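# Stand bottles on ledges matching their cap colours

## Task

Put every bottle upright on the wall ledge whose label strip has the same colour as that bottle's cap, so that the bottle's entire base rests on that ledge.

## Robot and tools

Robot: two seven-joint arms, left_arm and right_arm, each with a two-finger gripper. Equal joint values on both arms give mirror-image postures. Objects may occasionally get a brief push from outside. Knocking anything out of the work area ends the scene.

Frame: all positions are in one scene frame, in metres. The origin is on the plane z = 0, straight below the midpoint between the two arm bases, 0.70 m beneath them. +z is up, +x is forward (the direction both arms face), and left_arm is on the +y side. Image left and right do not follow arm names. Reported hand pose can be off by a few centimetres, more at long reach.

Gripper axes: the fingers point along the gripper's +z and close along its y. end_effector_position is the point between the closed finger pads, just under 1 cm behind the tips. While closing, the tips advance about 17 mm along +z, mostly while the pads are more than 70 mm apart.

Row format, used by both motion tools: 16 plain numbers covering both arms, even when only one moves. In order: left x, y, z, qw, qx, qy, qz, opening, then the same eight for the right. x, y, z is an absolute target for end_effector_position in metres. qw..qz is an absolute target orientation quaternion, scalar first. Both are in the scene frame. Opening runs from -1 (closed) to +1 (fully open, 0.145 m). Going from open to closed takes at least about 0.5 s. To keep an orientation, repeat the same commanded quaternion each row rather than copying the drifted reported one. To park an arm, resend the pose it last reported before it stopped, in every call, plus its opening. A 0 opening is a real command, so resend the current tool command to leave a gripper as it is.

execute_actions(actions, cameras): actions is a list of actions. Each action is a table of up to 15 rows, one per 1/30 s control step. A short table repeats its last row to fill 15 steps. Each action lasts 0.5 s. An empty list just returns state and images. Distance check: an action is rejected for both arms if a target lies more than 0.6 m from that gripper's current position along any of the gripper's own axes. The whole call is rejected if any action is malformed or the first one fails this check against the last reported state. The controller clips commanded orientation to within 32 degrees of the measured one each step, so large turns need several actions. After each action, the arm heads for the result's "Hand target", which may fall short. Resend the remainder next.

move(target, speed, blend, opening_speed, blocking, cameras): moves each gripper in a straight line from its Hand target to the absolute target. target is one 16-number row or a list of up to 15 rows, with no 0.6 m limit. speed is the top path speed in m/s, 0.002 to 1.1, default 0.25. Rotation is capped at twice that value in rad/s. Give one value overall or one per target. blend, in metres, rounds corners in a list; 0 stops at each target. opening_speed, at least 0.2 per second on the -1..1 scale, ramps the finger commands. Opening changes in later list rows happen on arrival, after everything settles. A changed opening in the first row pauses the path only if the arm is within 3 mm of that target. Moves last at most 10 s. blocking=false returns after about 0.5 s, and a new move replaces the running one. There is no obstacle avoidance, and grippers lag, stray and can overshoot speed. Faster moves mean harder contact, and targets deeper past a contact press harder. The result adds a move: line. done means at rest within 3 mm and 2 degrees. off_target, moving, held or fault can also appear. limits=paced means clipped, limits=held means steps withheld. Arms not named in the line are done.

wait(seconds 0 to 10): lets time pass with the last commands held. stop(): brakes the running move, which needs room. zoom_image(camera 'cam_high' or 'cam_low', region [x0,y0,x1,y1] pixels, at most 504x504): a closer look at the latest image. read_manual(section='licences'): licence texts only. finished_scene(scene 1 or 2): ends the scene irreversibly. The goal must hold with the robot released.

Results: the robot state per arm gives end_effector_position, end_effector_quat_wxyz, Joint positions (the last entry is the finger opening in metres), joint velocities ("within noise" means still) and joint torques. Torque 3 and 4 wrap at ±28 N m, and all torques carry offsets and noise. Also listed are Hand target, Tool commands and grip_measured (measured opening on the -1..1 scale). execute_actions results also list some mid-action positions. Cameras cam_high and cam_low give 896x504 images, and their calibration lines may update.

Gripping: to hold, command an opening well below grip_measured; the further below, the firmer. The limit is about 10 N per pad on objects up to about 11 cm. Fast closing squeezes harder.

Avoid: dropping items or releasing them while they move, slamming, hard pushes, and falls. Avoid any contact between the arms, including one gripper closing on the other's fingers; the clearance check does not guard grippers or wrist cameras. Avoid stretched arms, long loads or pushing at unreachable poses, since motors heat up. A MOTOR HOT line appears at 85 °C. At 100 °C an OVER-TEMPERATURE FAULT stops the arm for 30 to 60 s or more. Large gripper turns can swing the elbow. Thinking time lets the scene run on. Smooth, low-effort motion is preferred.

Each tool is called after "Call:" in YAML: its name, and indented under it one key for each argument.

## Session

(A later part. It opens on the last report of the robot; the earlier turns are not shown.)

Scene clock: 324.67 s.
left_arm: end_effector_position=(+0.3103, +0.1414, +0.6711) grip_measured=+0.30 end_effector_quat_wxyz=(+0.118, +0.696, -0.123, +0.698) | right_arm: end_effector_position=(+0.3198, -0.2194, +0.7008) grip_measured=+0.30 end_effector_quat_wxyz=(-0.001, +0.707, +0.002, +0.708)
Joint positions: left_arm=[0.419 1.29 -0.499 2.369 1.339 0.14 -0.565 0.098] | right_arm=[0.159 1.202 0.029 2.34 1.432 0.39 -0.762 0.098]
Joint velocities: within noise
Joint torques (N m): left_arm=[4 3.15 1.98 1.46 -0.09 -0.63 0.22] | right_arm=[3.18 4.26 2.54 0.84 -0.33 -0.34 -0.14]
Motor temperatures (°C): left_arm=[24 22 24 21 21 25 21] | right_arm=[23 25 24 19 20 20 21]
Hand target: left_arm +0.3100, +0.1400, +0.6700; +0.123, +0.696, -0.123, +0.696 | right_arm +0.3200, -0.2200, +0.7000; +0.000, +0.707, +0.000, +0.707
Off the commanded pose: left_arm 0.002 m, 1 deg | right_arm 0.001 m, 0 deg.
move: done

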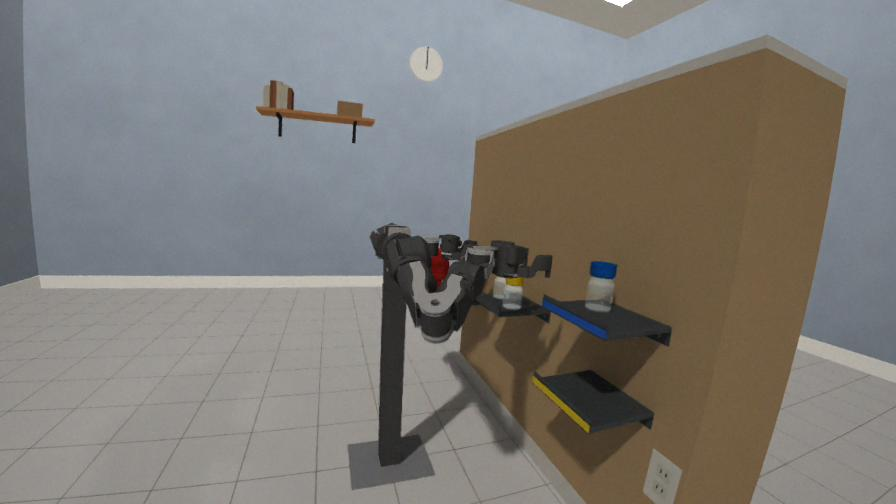

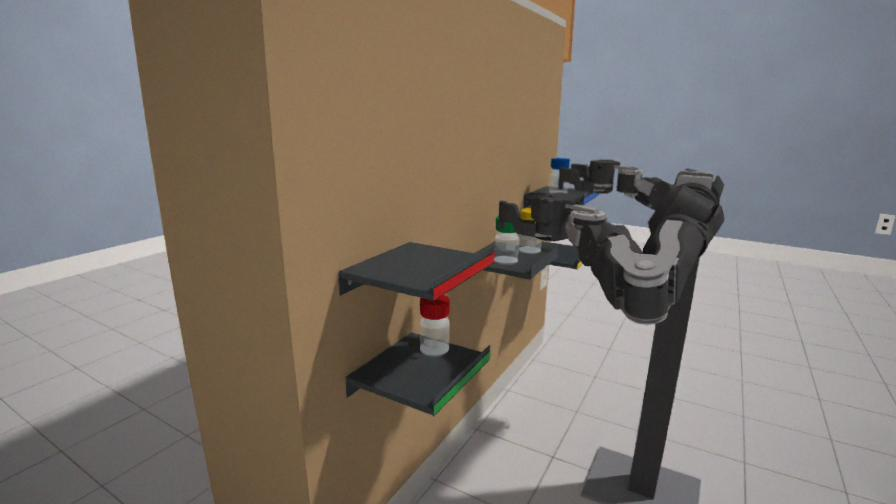

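Call:
move:
  target:
    - [0.325,0.185,0.64,0.0616,0.7044,-0.0616,0.7044,0.4,0.315,-0.15,0.68,-0.1228,0.6964,0.1228,0.6964,0.3]
    - [0.315,0.195,0.54,0,0.7071,0,0.7071,0.4,0.307,-0.11,0.63,-0.2418,0.6645,0.2418,0.6645,0.3]
    - [0.30,0.27,0.525,0,0.7071,0,0.7071,0.4,0.307,-0.11,0.606,-0.2418,0.6645,0.2418,0.6645,0.3]
    - [0.31,0.345,0.515,0,0.7071,0,0.7071,0.4,0.361,-0.063,0.601,-0.2418,0.6645,0.2418,0.6645,0.3]
  speed: [0.15,0.15,0.15,0.12]
  blend: [0.01,0.01,0.01,0]

Call:
zoom_image:
  camera: "cam_high"
  region: [440, 220, 620, 340]

Call:
zoom_image:
  camera: "cam_low"
  region: [380, 200, 620, 380]

Scene clock: 350.70 s.
left_arm: end_effector_position=(+0.3097, +0.3460, +0.5144) grip_measured=+0.40 end_effector_quat_wxyz=(-0.003, +0.708, +0.000, +0.706) | right_arm: end_effector_position=(+0.3607, -0.0627, +0.6033) grip_measured=+0.30 end_effector_quat_wxyz=(-0.244, +0.661, +0.242, +0.667)
Joint positions: left_arm=[-0.223 1.421 -0.56 1.611 1.324 -0.762 -0.172 0.105] | right_arm=[0.465 0.733 -0.606 1.894 0.878 0.232 0.017 0.098]
Joint velocities: within noise
Joint torques (N m): left_arm=[3.94 6.87 2.69 1.44 0.11 -0.7 0.24] | right_arm=[4.47 2.2 2.81 2.56 0.07 -0.3 -0.12]
Motor temperatures (°C): left_arm=[23 23 24 21 21 25 21] | right_arm=[22 25 23 19 20 20 21]
Hand target: left_arm +0.3100, +0.3450, +0.5150; +0.000, +0.707, +0.000, +0.707 | right_arm +0.3610, -0.0630, +0.6009; -0.242, +0.665, +0.242, +0.664
Off the commanded pose: left_arm 0.001 m, 0 deg | right_arm 0.002 m, 1 deg.
move: done

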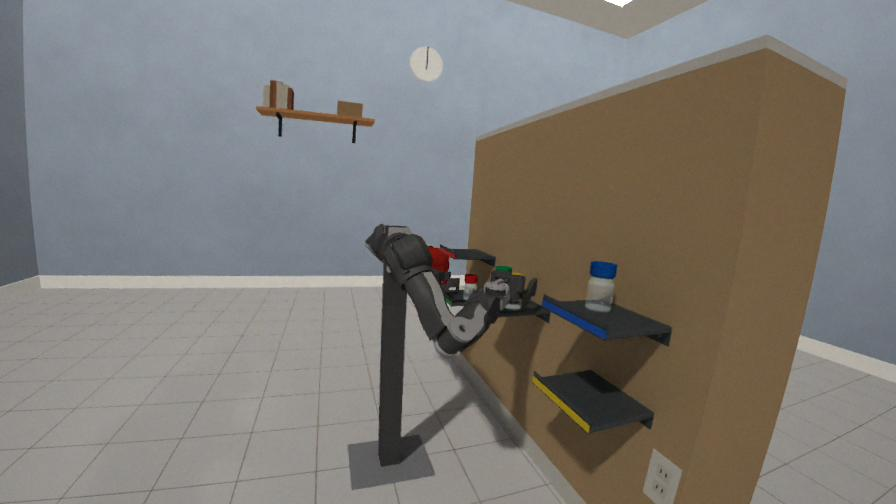

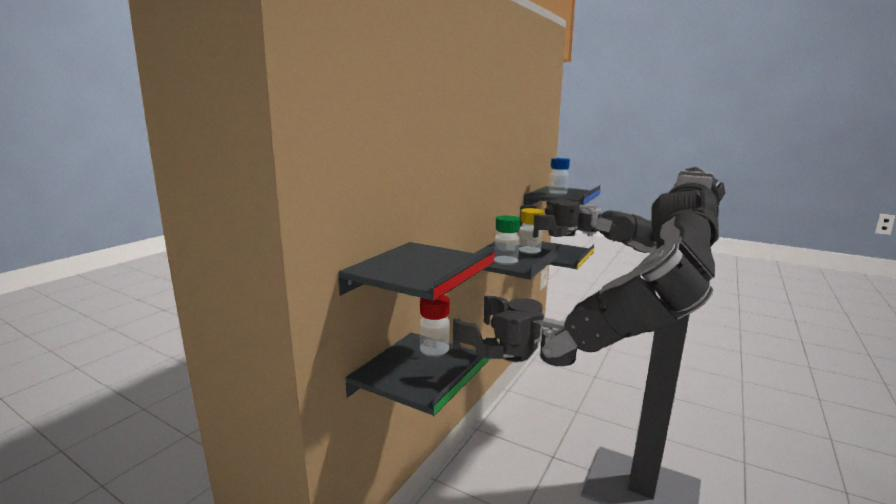

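Scaled by 2.800 from the camera's 896x504 image, which has a finer 1280x720 frame.

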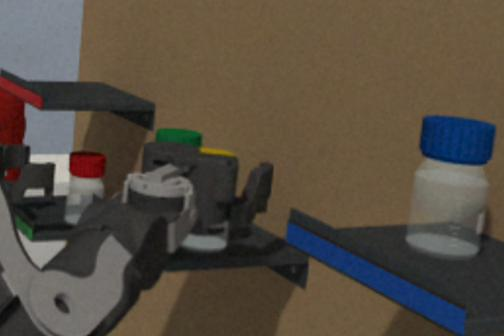

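Scaled by 2.100 from the camera's 896x504 image, which has a finer 1280x720 frame.

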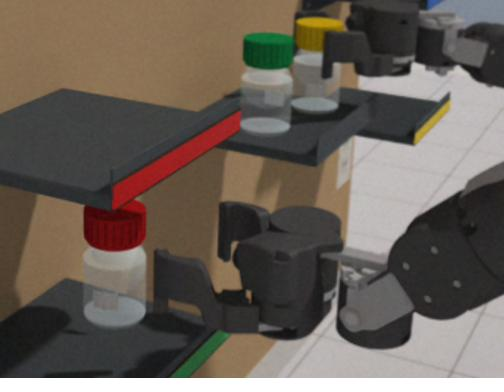

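Call:
move:
  target:
    - [0.393,0.347,0.499,0,0.7071,0,0.7071,0.4,0.362,-0.062,0.6,-0.2418,0.6645,0.2418,0.6645,0.3]
    - [0.393,0.347,0.499,0,0.7071,0,0.7071,-0.8,0.362,-0.062,0.6,-0.2418,0.6645,0.2418,0.6645,-0.8]
  speed: [0.1,0.1]
  opening_speed: 0.9

Scene clock: 363.70 s.
left_arm: end_effector_position=(+0.3936, +0.3480, +0.5023) grip_measured=-0.30 end_effector_quat_wxyz=(-0.001, +0.704, +0.002, +0.711) | right_arm: end_effector_position=(+0.3617, -0.0622, +0.6025) grip_measured=-0.27 end_effector_quat_wxyz=(-0.243, +0.661, +0.242, +0.667)
Joint positions: left_arm=[0.31 1.041 -0.66 1.206 1.17 -0.44 0.016 0.053] | right_arm=[0.465 0.726 -0.606 1.889 0.87 0.233 0.018 0.055]
Joint velocities: within noise
Joint torques (N m): left_arm=[5.79 6.08 2.04 1.72 0.11 -0.54 0.19] | right_arm=[4.76 1.81 2.63 2.37 0.12 -0.31 -0.07]
Motor temperatures (°C): left_arm=[23 24 24 21 21 25 21] | right_arm=[23 24 23 19 20 20 21]
Hand target: left_arm +0.3930, +0.3470, +0.4990; +0.000, +0.707, +0.000, +0.707 | right_arm +0.3619, -0.0620, +0.6000; -0.242, +0.664, +0.242, +0.664
Off the commanded pose: left_arm 0.003 m, 1 deg | right_arm 0.003 m, 0 deg.
move: done; target 2's new opening was sent with left_arm's hand 0.004 m and 1 deg from that target

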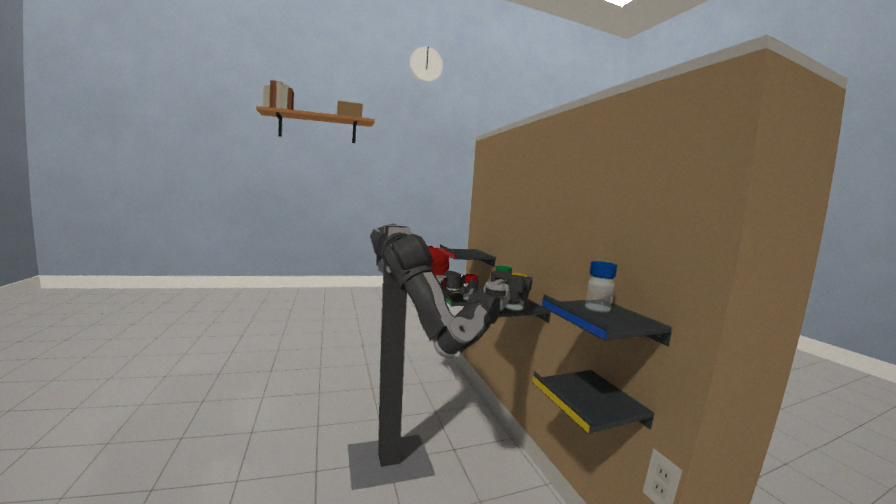

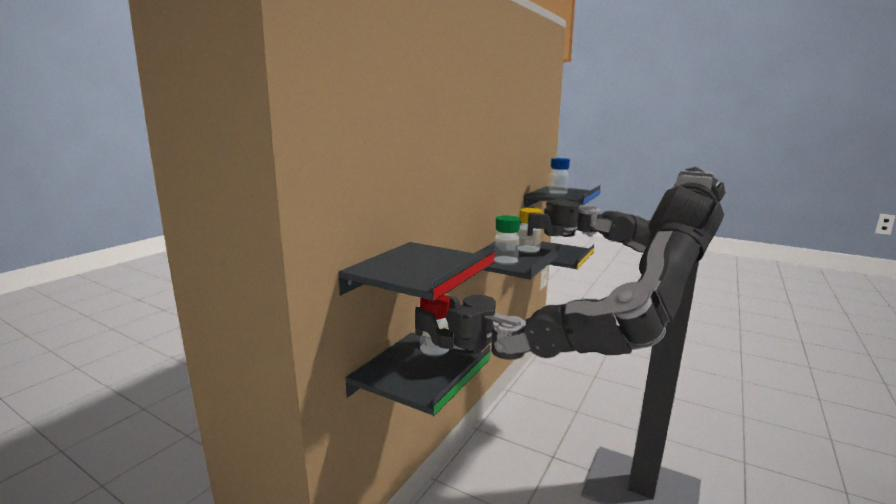

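Call:
move:
  target:
    - [0.393,0.347,0.535,0,0.7071,0,0.7071,-0.8,0.362,-0.062,0.645,-0.2418,0.6645,0.2418,0.6645,-0.8]
    - [0.31,0.345,0.54,0,0.7071,0,0.7071,-0.8,0.31,-0.115,0.66,-0.2418,0.6645,0.2418,0.6645,-0.8]
    - [0.305,0.27,0.55,0,0.7071,0,0.7071,-0.8,0.32,-0.16,0.66,-0.1228,0.6964,0.1228,0.6964,-0.8]
    - [0.315,0.195,0.56,0,0.7071,0,0.7071,-0.8,0.335,-0.19,0.62,0,0.7071,0,0.7071,-0.8]
    - [0.335,0.19,0.64,0,0.7071,0,0.7071,-0.8,0.312,-0.205,0.55,0,0.7071,0,0.7071,-0.8]
    - [0.33,0.20,0.70,0,0.7071,0,0.7071,-0.8,0.305,-0.28,0.545,0,0.7071,0,0.7071,-0.8]
    - [0.315,0.28,0.745,0,0.7071,0,0.7071,-0.8,0.315,-0.36,0.54,0,0.7071,0,0.7071,-0.8]
    - [0.34,0.37,0.742,0,0.7071,0,0.7071,-0.8,0.383,-0.372,0.537,0,0.7071,0,0.7071,-0.8]
  speed: [0.1,0.14,0.17,0.17,0.17,0.17,0.17,0.14]
  blend: [0.008,0.015,0.02,0.02,0.02,0.02,0.015,0]

Call:
zoom_image:
  camera: "cam_high"
  region: [440, 220, 680, 430]

Call:
zoom_image:
  camera: "cam_low"
  region: [330, 120, 620, 300]

Scene clock: 388.13 s.
left_arm: end_effector_position=(+0.3396, +0.3716, +0.7399) grip_measured=-0.30 end_effector_quat_wxyz=(-0.001, +0.710, +0.004, +0.704) | right_arm: end_effector_position=(+0.3830, -0.3735, +0.5378) grip_measured=-0.27 end_effector_quat_wxyz=(+0.002, +0.707, -0.002, +0.707)
Joint positions: left_arm=[-0.165 1.275 0.675 1.727 1.328 0.534 0.027 0.053] | right_arm=[0.079 0.975 -0.108 1.291 0.997 -0.164 0.168 0.055]
Joint velocities: within noise
Joint torques (N m): left_arm=[4.81 8.35 2.41 1.7 0.11 -0.96 0.22] | right_arm=[3.92 6.76 3.3 2.44 0.2 -0.55 0.15]
Motor temperatures (°C): left_arm=[23 25 24 21 21 25 21] | right_arm=[23 24 23 19 20 20 21]
Hand target: left_arm +0.3400, +0.3700, +0.7420; +0.000, +0.707, +0.000, +0.707 | right_arm +0.3830, -0.3721, +0.5371; +0.000, +0.707, +0.000, +0.707
Off the commanded pose: left_arm 0.003 m, 1 deg | right_arm 0.002 m, 0 deg.
move: done

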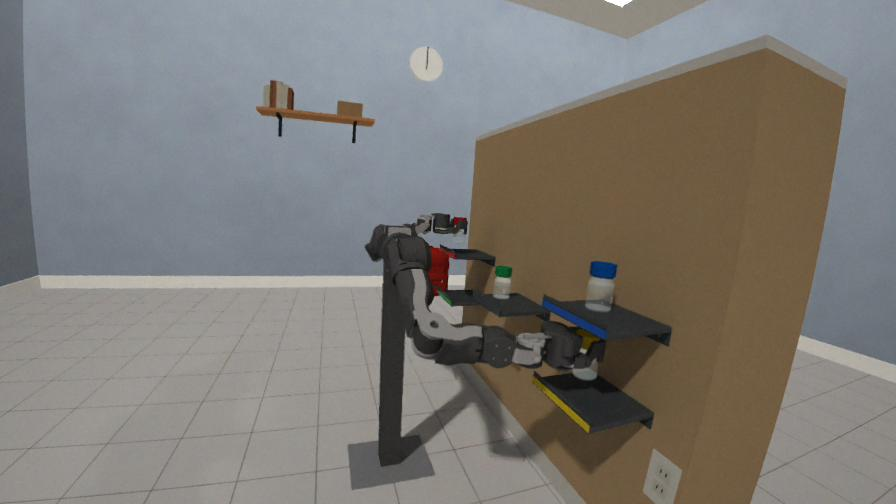

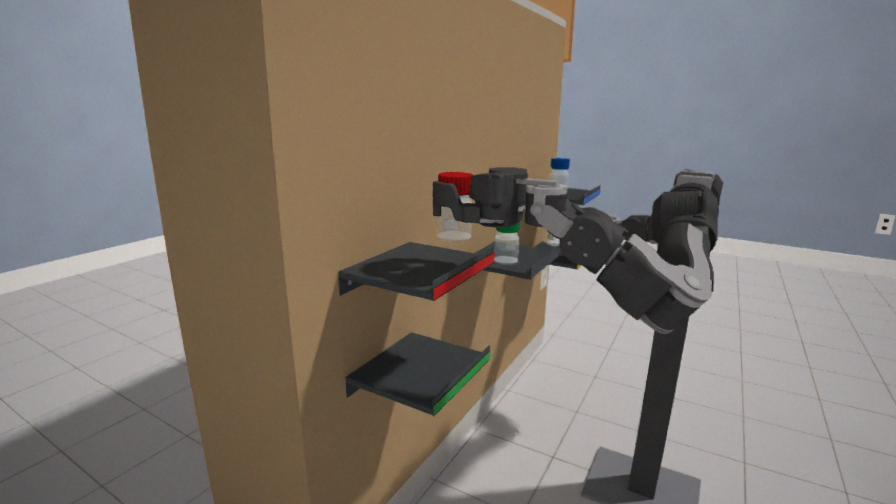

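Scaled by 2.100 from the camera's 896x504 image, which has a finer 1280x720 frame.

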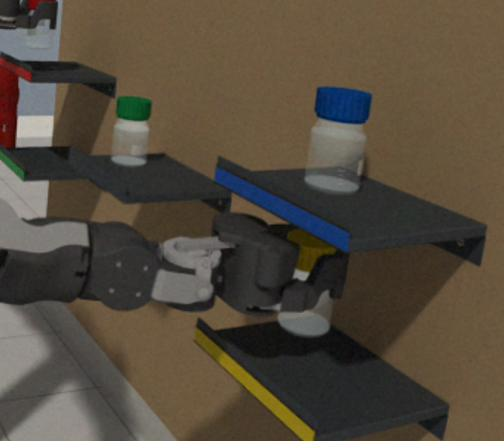

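Scaled by 1.738 from the camera's 896x504 image, which has a finer 1280x720 frame.

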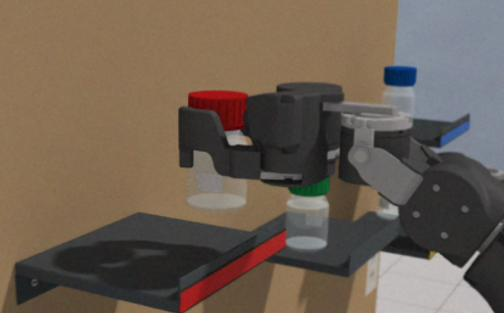

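Call:
move:
  target:
    - [0.388,0.373,0.738,0,0.7071,0,0.7071,-0.8,0.383,-0.372,0.52,0,0.7071,0,0.7071,-0.8]
    - [0.388,0.373,0.715,0,0.7071,0,0.7071,-0.8,0.383,-0.372,0.508,0,0.7071,0,0.7071,-0.8]
    - [0.388,0.373,0.698,0,0.7071,0,0.7071,-0.8,0.383,-0.372,0.496,0,0.7071,0,0.7071,-0.8]
  speed: [0.1,0.06,0.03]
  blend: [0.004,0,0]

Call:
zoom_image:
  camera: "cam_high"
  region: [440, 220, 680, 430]

Call:
zoom_image:
  camera: "cam_low"
  region: [330, 120, 620, 300]

Scene clock: 399.77 s.
left_arm: end_effector_position=(+0.3886, +0.3716, +0.6959) grip_measured=-0.30 end_effector_quat_wxyz=(+0.001, +0.711, -0.003, +0.703) | right_arm: end_effector_position=(+0.3838, -0.3739, +0.5046) grip_measured=-0.27 end_effector_quat_wxyz=(+0.004, +0.697, +0.000, +0.717)
Joint positions: left_arm=[-1.184 1.616 1.171 1.532 1.586 -0.002 0.003 0.053] | right_arm=[0.127 0.858 -0.128 1.13 0.905 -0.282 0.254 0.055]
Joint velocities: within noise
Joint torques (N m): left_arm=[4.97 2.55 4.6 0.47 0.16 -0.89 -0.04] | right_arm=[3.34 6.13 1.14 1.83 0.23 0.03 0.06]
Motor temperatures (°C): left_arm=[23 26 25 21 21 26 21] | right_arm=[23 25 23 19 20 20 21]
Hand target: left_arm +0.3880, +0.3730, +0.6981; +0.000, +0.707, +0.000, +0.707 | right_arm +0.3828, -0.3719, +0.4960; +0.000, +0.707, +0.000, +0.707
Off the commanded pose: left_arm 0.003 m, 1 deg | right_arm 0.009 m, 2 deg.
joint sent to its limit (left arm) — joint 5 (forearm roll), upper limit. The joint targets still meet the commanded pose.
move: off_target (right_arm)

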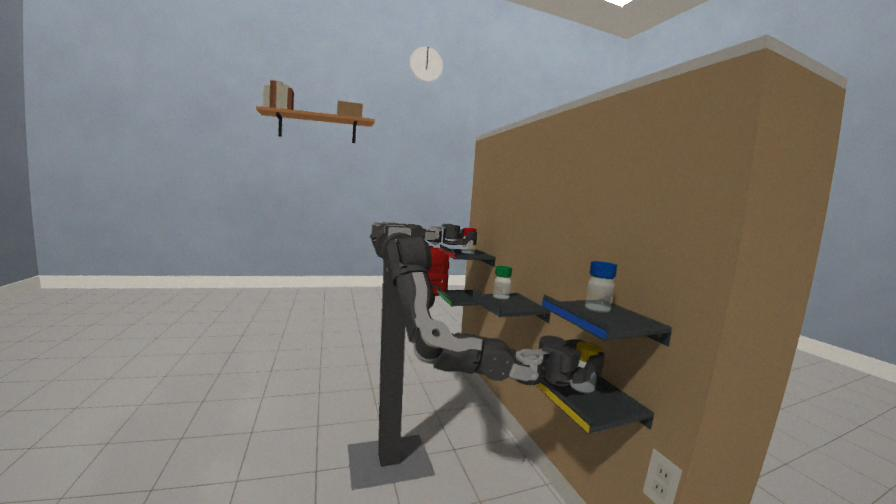

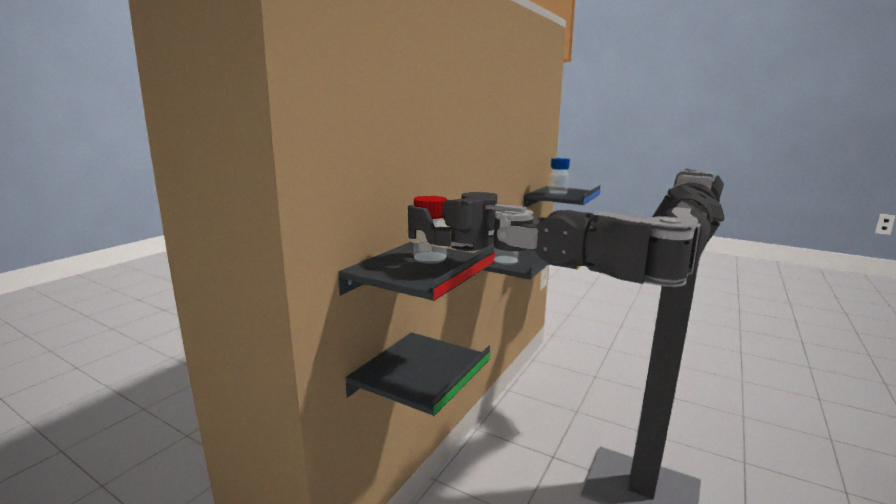

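Scaled by 2.100 from the camera's 896x504 image, which has a finer 1280x720 frame.

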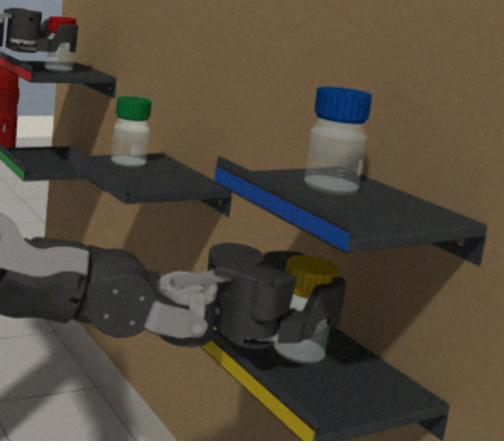

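Scaled by 1.738 from the camera's 896x504 image, which has a finer 1280x720 frame.

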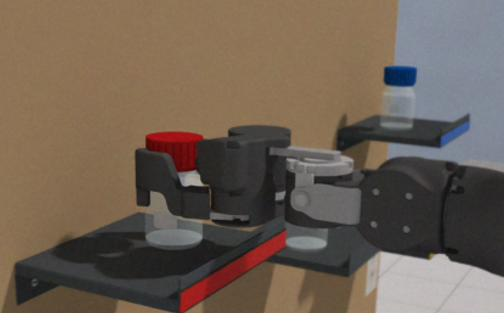

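Call:
move:
  target:
    - [0.388,0.373,0.694,0,0.7071,0,0.7071,-0.8,0.383,-0.372,0.501,0,0.7071,0,0.7071,-0.8]
    - [0.388,0.373,0.690,0,0.7071,0,0.7071,-0.8,0.383,-0.372,0.501,0,0.7071,0,0.7071,-0.1]
    - [0.388,0.373,0.690,0,0.7071,0,0.7071,-0.8,0.383,-0.372,0.508,0,0.7071,0,0.7071,0.3]
  speed: [0.03,0.03,0.05]
  opening_speed: 0.7

Call:
zoom_image:
  camera: "cam_low"
  region: [330, 160, 520, 310]

Scene clock: 416.63 s.
left_arm: end_effector_position=(+0.3886, +0.3716, +0.6950) grip_measured=-0.30 end_effector_quat_wxyz=(+0.002, +0.701, -0.002, +0.713) | right_arm: end_effector_position=(+0.3833, -0.3705, +0.5078) grip_measured=+0.30 end_effector_quat_wxyz=(-0.002, +0.706, +0.002, +0.708)
Joint positions: left_arm=[-1.224 1.616 1.187 1.532 1.587 -0.054 0.003 0.053] | right_arm=[0.111 0.882 -0.128 1.175 0.923 -0.237 0.237 0.098]
Joint velocities: within noise
Joint torques (N m): left_arm=[3.76 2.28 3.45 0.4 0.13 -0.35 -0.02] | right_arm=[3.57 7.66 3.89 3.14 0.32 -0.29 -0.14]
Motor temperatures (°C): left_arm=[23 24 26 21 21 26 21] | right_arm=[23 25 23 19 20 20 21]
Hand target: left_arm +0.3880, +0.3730, +0.6900; +0.000, +0.707, +0.000, +0.707 | right_arm +0.3830, -0.3719, +0.5079; +0.000, +0.707, +0.000, +0.707
Off the commanded pose: left_arm 0.005 m, 1 deg | right_arm 0.002 m, 0 deg.
joint read past its limit (left arm) — joint 5 (forearm roll), upper limit.
joint sent to its limit (left arm) — joint 5 (forearm roll), upper limit. The joint targets still meet the commanded pose.
move: off_target (left_arm); target 2's new opening was sent with right_arm's hand 0.005 m and 1 deg from that target

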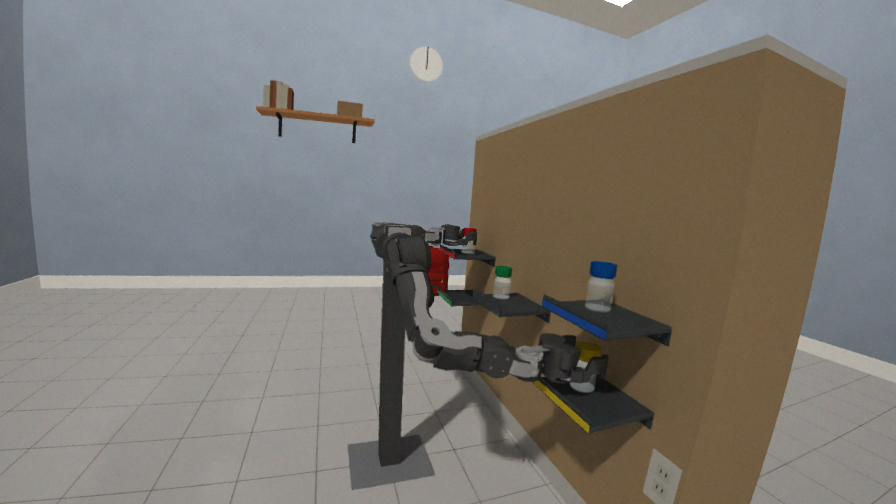

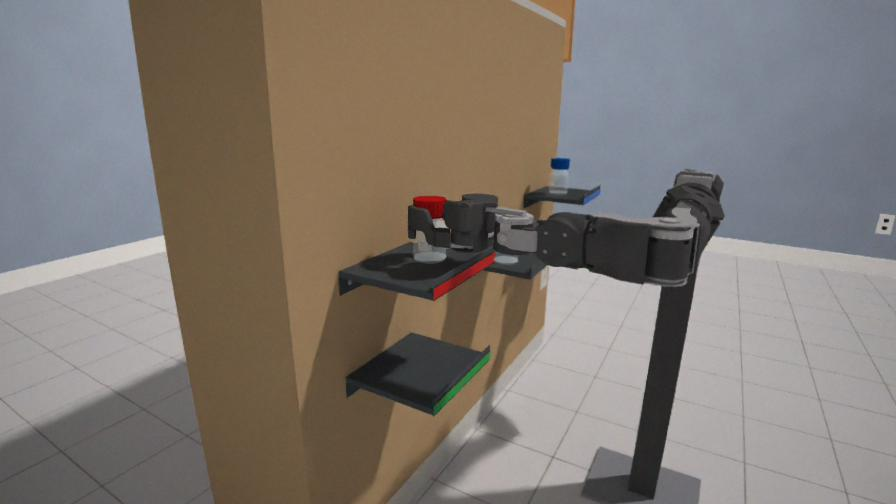

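Scaled by 2.653 from the camera's 896x504 image, which has a finer 1280x720 frame.

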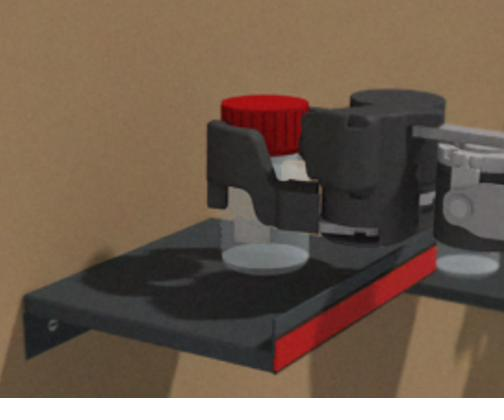

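Call:
move:
  target:
    - [0.388,0.373,0.693,0,0.7071,0,0.7071,-0.1,0.383,-0.372,0.508,0,0.7071,0,0.7071,0.3]
    - [0.388,0.373,0.698,0,0.7071,0,0.7071,0.3,0.383,-0.372,0.508,0,0.7071,0,0.7071,0.3]
    - [0.31,0.373,0.705,0,0.7071,0,0.7071,0.3,0.305,-0.37,0.515,0,0.7071,0,0.7071,0.3]
    - [0.24,0.375,0.725,-0.1228,0.6964,0.1228,0.6964,0.3,0.27,-0.33,0.515,0,0.7071,0,0.7071,0.3]
    - [0.225,0.35,0.57,0,0.7071,0,0.7071,0.3,0.25,-0.26,0.46,0,0.7071,0,0.7071,0.3]
    - [0.25,0.24,0.44,0,0.7071,0,0.7071,0.3,0.25,-0.24,0.44,0,0.7071,0,0.7071,0.3]
  speed: [0.05,0.05,0.1,0.15,0.2,0.2]
  opening_speed: 0.7
  blend: [0,0,0.01,0.015,0.03,0]

Call:
zoom_image:
  camera: "cam_high"
  region: [430, 220, 680, 430]

Call:
zoom_image:
  camera: "cam_low"
  region: [330, 160, 620, 310]

Scene clock: 444.90 s.
left_arm: end_effector_position=(+0.2502, +0.2381, +0.4411) grip_measured=+0.30 end_effector_quat_wxyz=(+0.004, +0.707, -0.002, +0.708) | right_arm: end_effector_position=(+0.2502, -0.2405, +0.4408) grip_measured=+0.30 end_effector_quat_wxyz=(+0.000, +0.707, +0.000, +0.707)
Joint positions: left_arm=[-0.583 0.495 -0.014 1.727 0.449 -0.453 -0.087 0.098] | right_arm=[-0.584 0.459 0.021 1.725 0.434 -0.435 -0.055 0.098]
Joint velocities: within noise
Joint torques (N m): left_arm=[0.86 2.47 1.44 3.64 0.06 -0.7 -0.02] | right_arm=[0.59 2.36 1.18 3.18 0.02 -0.54 0.01]
Motor temperatures (°C): left_arm=[23 23 26 21 21 25 21] | right_arm=[22 25 23 20 20 20 21]
Hand target: left_arm +0.2500, +0.2400, +0.4400; +0.000, +0.707, +0.000, +0.707 | right_arm +0.2501, -0.2400, +0.4401; +0.000, +0.707, +0.000, +0.707
Off the commanded pose: left_arm 0.002 m, 0 deg | right_arm 0.001 m, 0 deg.
move: done

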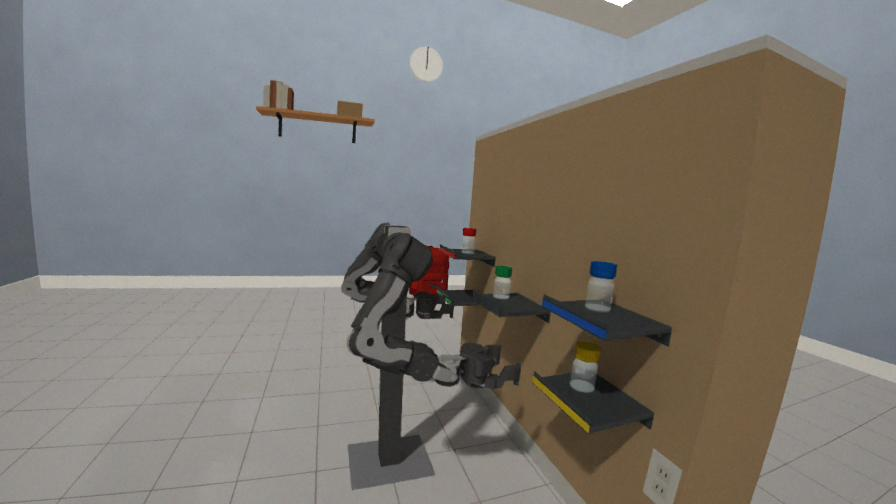

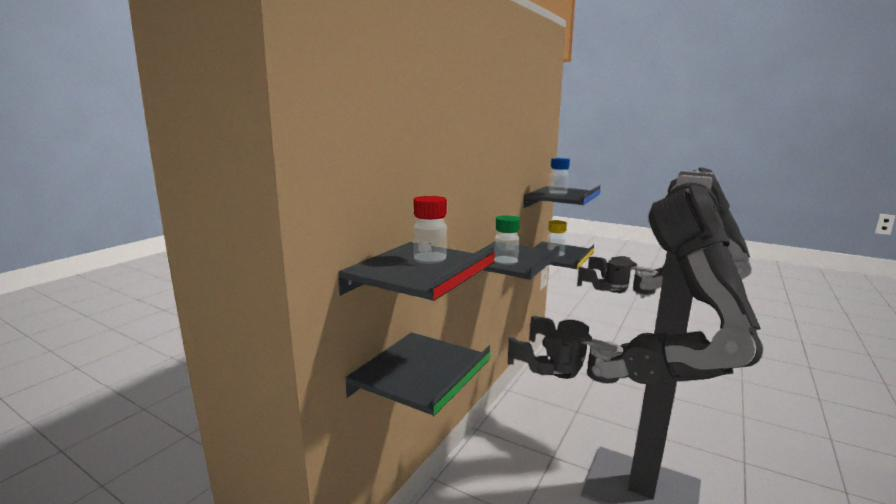

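Scaled by 2.016 from the camera's 896x504 image, which has a finer 1280x720 frame.

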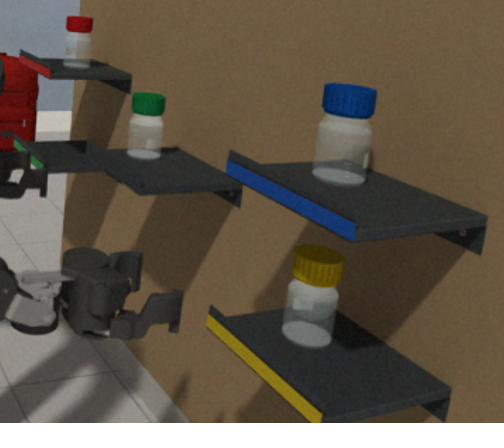

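Scaled by 1.738 from the camera's 896x504 image, which has a finer 1280x720 frame.

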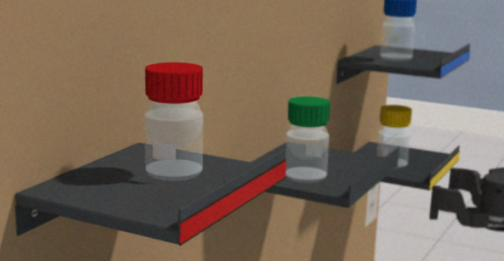

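Call:
move:
  target:
    - [0.31,0.195,0.46,0,0.7071,0,0.7071,0.4,0.25,-0.24,0.44,0,0.7071,0,0.7071,0.3]
    - [0.335,0.188,0.59,0,0.7071,0,0.7071,0.4,0.25,-0.24,0.44,0,0.7071,0,0.7071,0.3]
    - [0.31,0.13,0.64,0.1228,0.6964,-0.1228,0.6964,0.4,0.25,-0.24,0.44,0,0.7071,0,0.7071,0.3]
    - [0.302,0.083,0.607,0.1228,0.6964,-0.1228,0.6964,0.4,0.25,-0.24,0.44,0,0.7071,0,0.7071,0.3]
    - [0.376,0.056,0.599,0.1228,0.6964,-0.1228,0.6964,0.4,0.25,-0.24,0.44,0,0.7071,0,0.7071,0.3]
  speed: [0.22,0.2,0.18,0.12,0.09]
  blend: [0.02,0.015,0.01,0,0]

Call:
zoom_image:
  camera: "cam_high"
  region: [440, 220, 620, 340]

Call:
zoom_image:
  camera: "cam_low"
  region: [440, 180, 600, 300]

Scene clock: 464.07 s.
left_arm: end_effector_position=(+0.3762, +0.0571, +0.6011) grip_measured=+0.40 end_effector_quat_wxyz=(+0.121, +0.695, -0.120, +0.698) | right_arm: end_effector_position=(+0.2502, -0.2404, +0.4407) grip_measured=+0.30 end_effector_quat_wxyz=(+0.000, +0.707, +0.000, +0.707)
Joint positions: left_arm=[0.327 0.32 -0.466 1.944 0.483 0.484 -0.275 0.105] | right_arm=[-0.584 0.459 0.021 1.725 0.434 -0.435 -0.055 0.098]
Joint velocities: within noise
Joint torques (N m): left_arm=[6.13 0.49 0.51 3.78 0.02 -0.69 0.21] | right_arm=[0.65 2.36 1.2 3.25 0.01 -0.56 0.02]
Motor temperatures (°C): left_arm=[22 23 25 21 21 25 21] | right_arm=[22 25 23 20 20 20 21]
Hand target: left_arm +0.3760, +0.0560, +0.5989; +0.123, +0.697, -0.123, +0.696 | right_arm +0.2500, -0.2399, +0.4400; +0.000, +0.707, +0.000, +0.707
Off the commanded pose: left_arm 0.002 m, 0 deg | right_arm 0.001 m, 0 deg.
move: done

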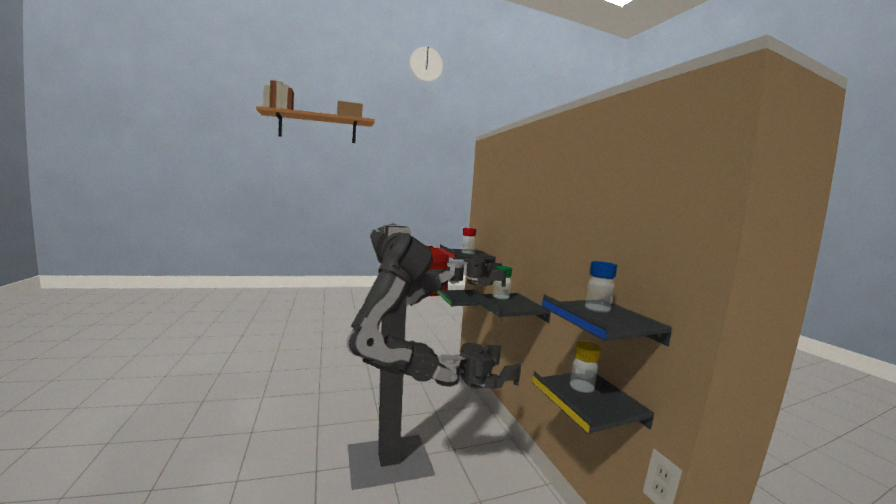

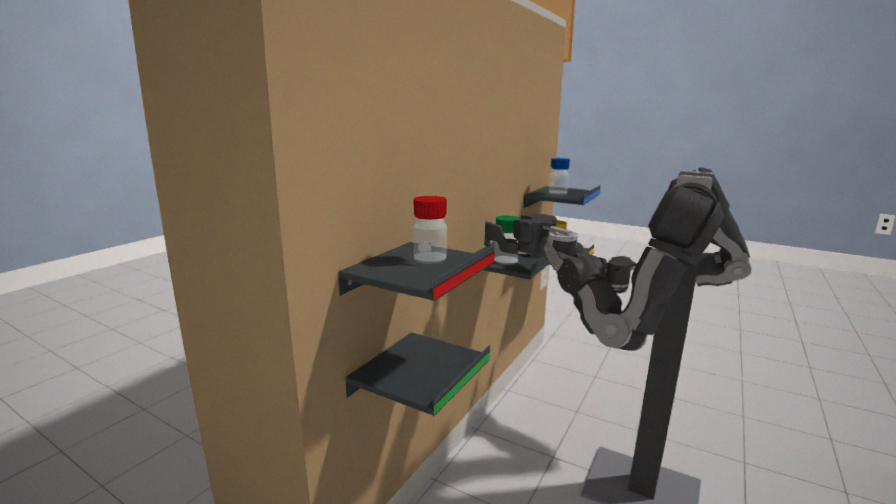

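Scaled by 2.800 from the camera's 896x504 image, which has a finer 1280x720 frame.

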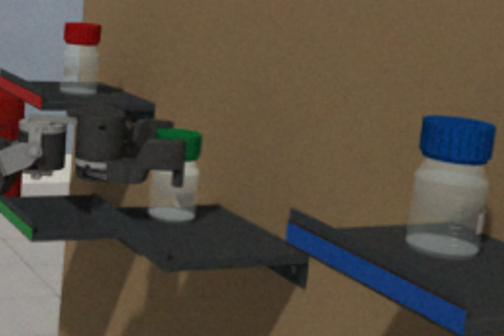

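Scaled by 3.150 from the camera's 896x504 image, which has a finer 1280x720 frame.

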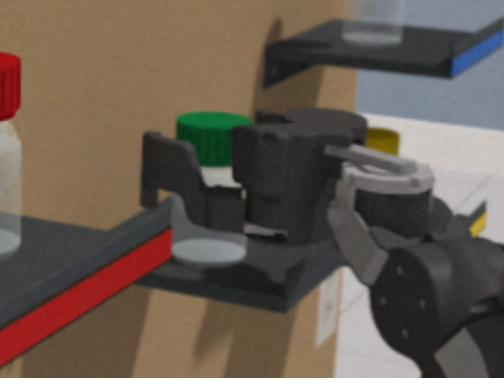

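Call:
move:
  target:
    - [0.377,0.056,0.598,0.1228,0.6964,-0.1228,0.6964,-0.8,0.25,-0.24,0.44,0,0.7071,0,0.7071,0.3]
  speed: 0.1
  opening_speed: 0.9
  cameras: []

Call:
move:
  target:
    - [0.377,0.056,0.645,0.1228,0.6964,-0.1228,0.6964,-0.8,0.25,-0.24,0.44,0,0.7071,0,0.7071,0.3]
    - [0.31,0.10,0.66,0.1228,0.6964,-0.1228,0.6964,-0.8,0.25,-0.24,0.44,0,0.7071,0,0.7071,0.3]
    - [0.32,0.16,0.655,0.0616,0.7044,-0.0616,0.7044,-0.8,0.25,-0.24,0.44,0,0.7071,0,0.7071,0.3]
    - [0.33,0.19,0.62,0,0.7071,0,0.7071,-0.8,0.25,-0.24,0.44,0,0.7071,0,0.7071,0.3]
    - [0.312,0.205,0.55,0,0.7071,0,0.7071,-0.8,0.25,-0.24,0.44,0,0.7071,0,0.7071,0.3]
    - [0.305,0.28,0.545,0,0.7071,0,0.7071,-0.8,0.25,-0.24,0.44,0,0.7071,0,0.7071,0.3]
    - [0.315,0.36,0.54,0,0.7071,0,0.7071,-0.8,0.25,-0.24,0.44,0,0.7071,0,0.7071,0.3]
  speed: [0.1,0.14,0.16,0.16,0.16,0.16,0.15]
  blend: [0.008,0.015,0.02,0.02,0.02,0.02,0]

Call:
zoom_image:
  camera: "cam_low"
  region: [330, 200, 580, 420]

Scene clock: 482.57 s.
left_arm: end_effector_position=(+0.3762, +0.0557, +0.6001) grip_measured=-0.24 end_effector_quat_wxyz=(+0.124, +0.695, -0.122, +0.698) | right_arm: end_effector_position=(+0.2502, -0.2404, +0.4407) grip_measured=+0.30 end_effector_quat_wxyz=(+0.000, +0.707, +0.000, +0.707)
Joint positions: left_arm=[0.327 0.32 -0.469 1.939 0.484 0.477 -0.269 0.058] | right_arm=[-0.584 0.459 0.021 1.725 0.434 -0.435 -0.055 0.098]
Joint velocities: within noise
Joint torques (N m): left_arm=[6.47 0.44 0.81 3.41 -0.04 -0.66 0.11] | right_arm=[0.46 2.25 1.32 3.25 0.02 -0.57 0]
Motor temperatures (°C): left_arm=[24 23 24 22 21 25 21] | right_arm=[22 24 22 20 20 21 21]
Hand target: left_arm +0.3769, +0.0560, +0.5979; +0.123, +0.696, -0.123, +0.696 | right_arm +0.2500, -0.2399, +0.4400; +0.000, +0.707, +0.000, +0.707
Off the commanded pose: left_arm 0.002 m, 0 deg | right_arm 0.001 m, 0 deg.
move: done
No camera images: "cameras" was empty.

Scene clock: 486.60 s.
left_arm: end_effector_position=(+0.3145, +0.3606, +0.5372) grip_measured=-0.24 end_effector_quat_wxyz=(-0.002, +0.712, +0.001, +0.702) | right_arm: end_effector_position=(+0.2502, -0.2404, +0.4407) grip_measured=+0.30 end_effector_quat_wxyz=(+0.000, +0.707, +0.000, +0.707)
Joint positions: left_arm=[-0.369 0.76 0.412 1.622 0.819 -0.025 0.254 0.058] | right_arm=[-0.584 0.459 0.021 1.725 0.434 -0.435 -0.055 0.098]
Joint velocities: within noise
Joint torques (N m): left_arm=[3.76 5.71 2.71 4.08 0.34 -0.92 0.23] | right_arm=[0.59 2.33 1.24 3.12 0.03 -0.54 0.04]
Motor temperatures (°C): left_arm=[23 23 24 22 21 26 21] | right_arm=[22 24 22 20 20 21 21]
Hand target: left_arm +0.3150, +0.3600, +0.5401; +0.000, +0.707, +0.000, +0.707 | right_arm +0.2500, -0.2399, +0.4400; +0.000, +0.707, +0.000, +0.707
Off the commanded pose: left_arm 0.003 m, 1 deg | right_arm 0.001 m, 0 deg.
move: done

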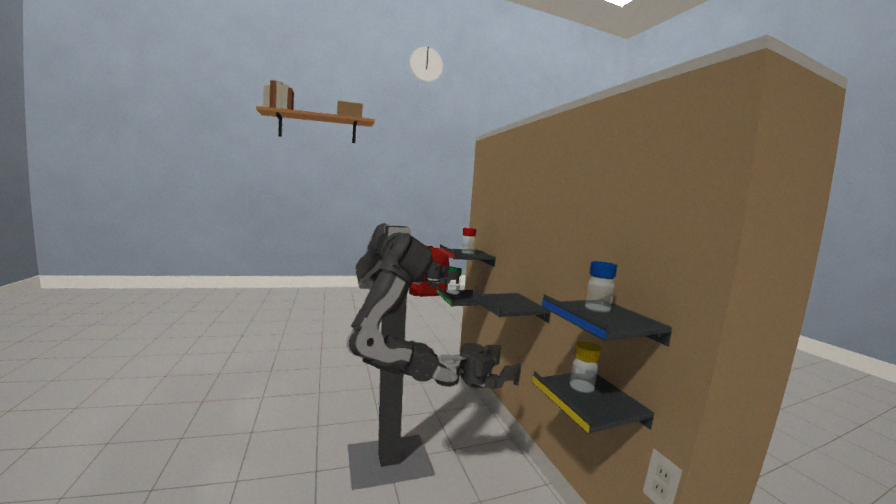

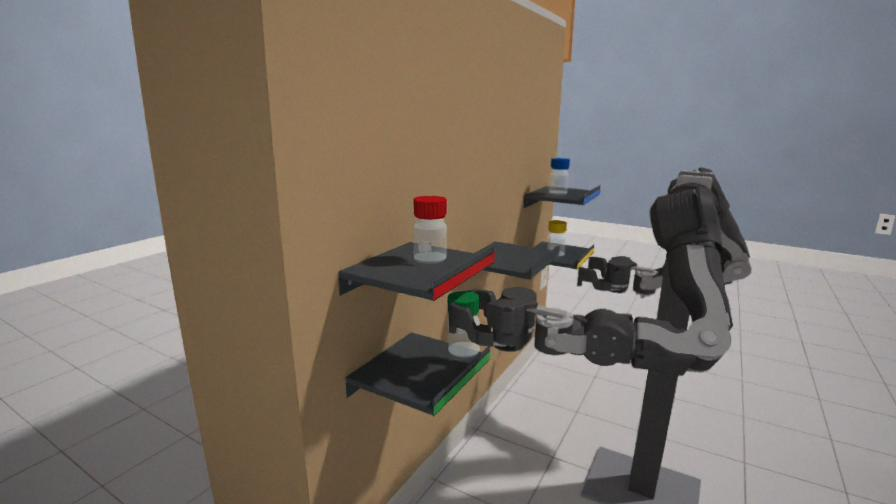

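Scaled by 2.016 from the camera's 896x504 image, which has a finer 1280x720 frame.

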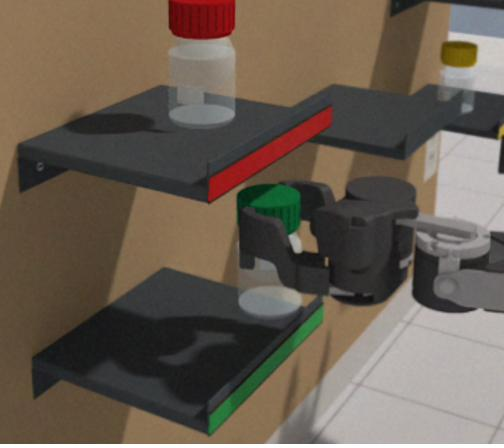

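Call:
move:
  target:
    - [0.386,0.37,0.54,0,0.7071,0,0.7071,-0.8,0.25,-0.24,0.44,0,0.7071,0,0.7071,0.3]
    - [0.386,0.37,0.511,0,0.7071,0,0.7071,-0.8,0.25,-0.24,0.44,0,0.7071,0,0.7071,0.3]
    - [0.386,0.37,0.492,0,0.7071,0,0.7071,-0.8,0.25,-0.24,0.44,0,0.7071,0,0.7071,0.3]
  speed: [0.1,0.06,0.03]
  blend: [0.003,0,0]
  cameras: ["cam_low"]

Call:
zoom_image:
  camera: "cam_low"
  region: [330, 200, 580, 420]

Scene clock: 497.13 s.
left_arm: end_effector_position=(+0.3878, +0.3722, +0.5087) grip_measured=-0.24 end_effector_quat_wxyz=(-0.004, +0.686, -0.001, +0.727) | right_arm: end_effector_position=(+0.2502, -0.2404, +0.4407) grip_measured=+0.30 end_effector_quat_wxyz=(+0.000, +0.707, +0.000, +0.707)
Joint positions: left_arm=[0.144 0.749 0.024 1.115 0.762 -0.234 0.325 0.058] | right_arm=[-0.584 0.459 0.021 1.725 0.434 -0.435 -0.055 0.098]
Joint velocities: within noise
Joint torques (N m): left_arm=[3.39 5.24 -0.05 1.81 -0.03 0.34 0.11] | right_arm=[0.44 2.18 1.21 3.28 -0.02 -0.54 0.03]
Motor temperatures (°C): left_arm=[23 24 24 22 21 26 21] | right_arm=[22 24 22 20 20 21 21]
Hand target: left_arm +0.3854, +0.3699, +0.4922; +0.000, +0.707, +0.000, +0.707 | right_arm +0.2500, -0.2399, +0.4400; +0.000, +0.707, +0.000, +0.707
Off the commanded pose: left_arm 0.017 m, 3 deg | right_arm 0.001 m, 0 deg.
move: off_target (left_arm)
Images, in order (width x height): cam_low 896x504.

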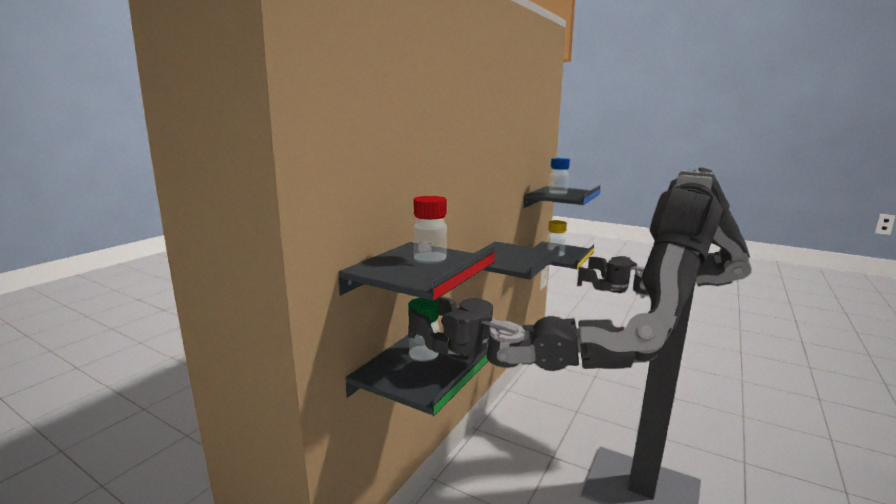

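Scaled by 2.016 from the camera's 896x504 image, which has a finer 1280x720 frame.

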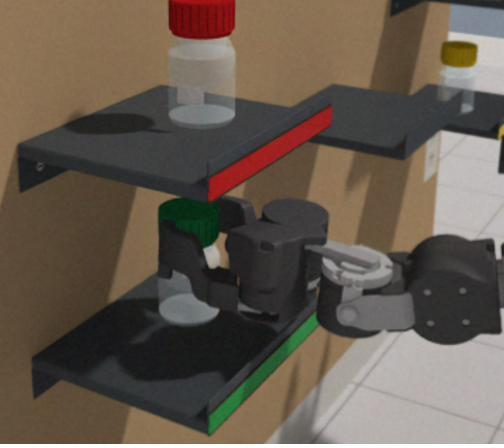

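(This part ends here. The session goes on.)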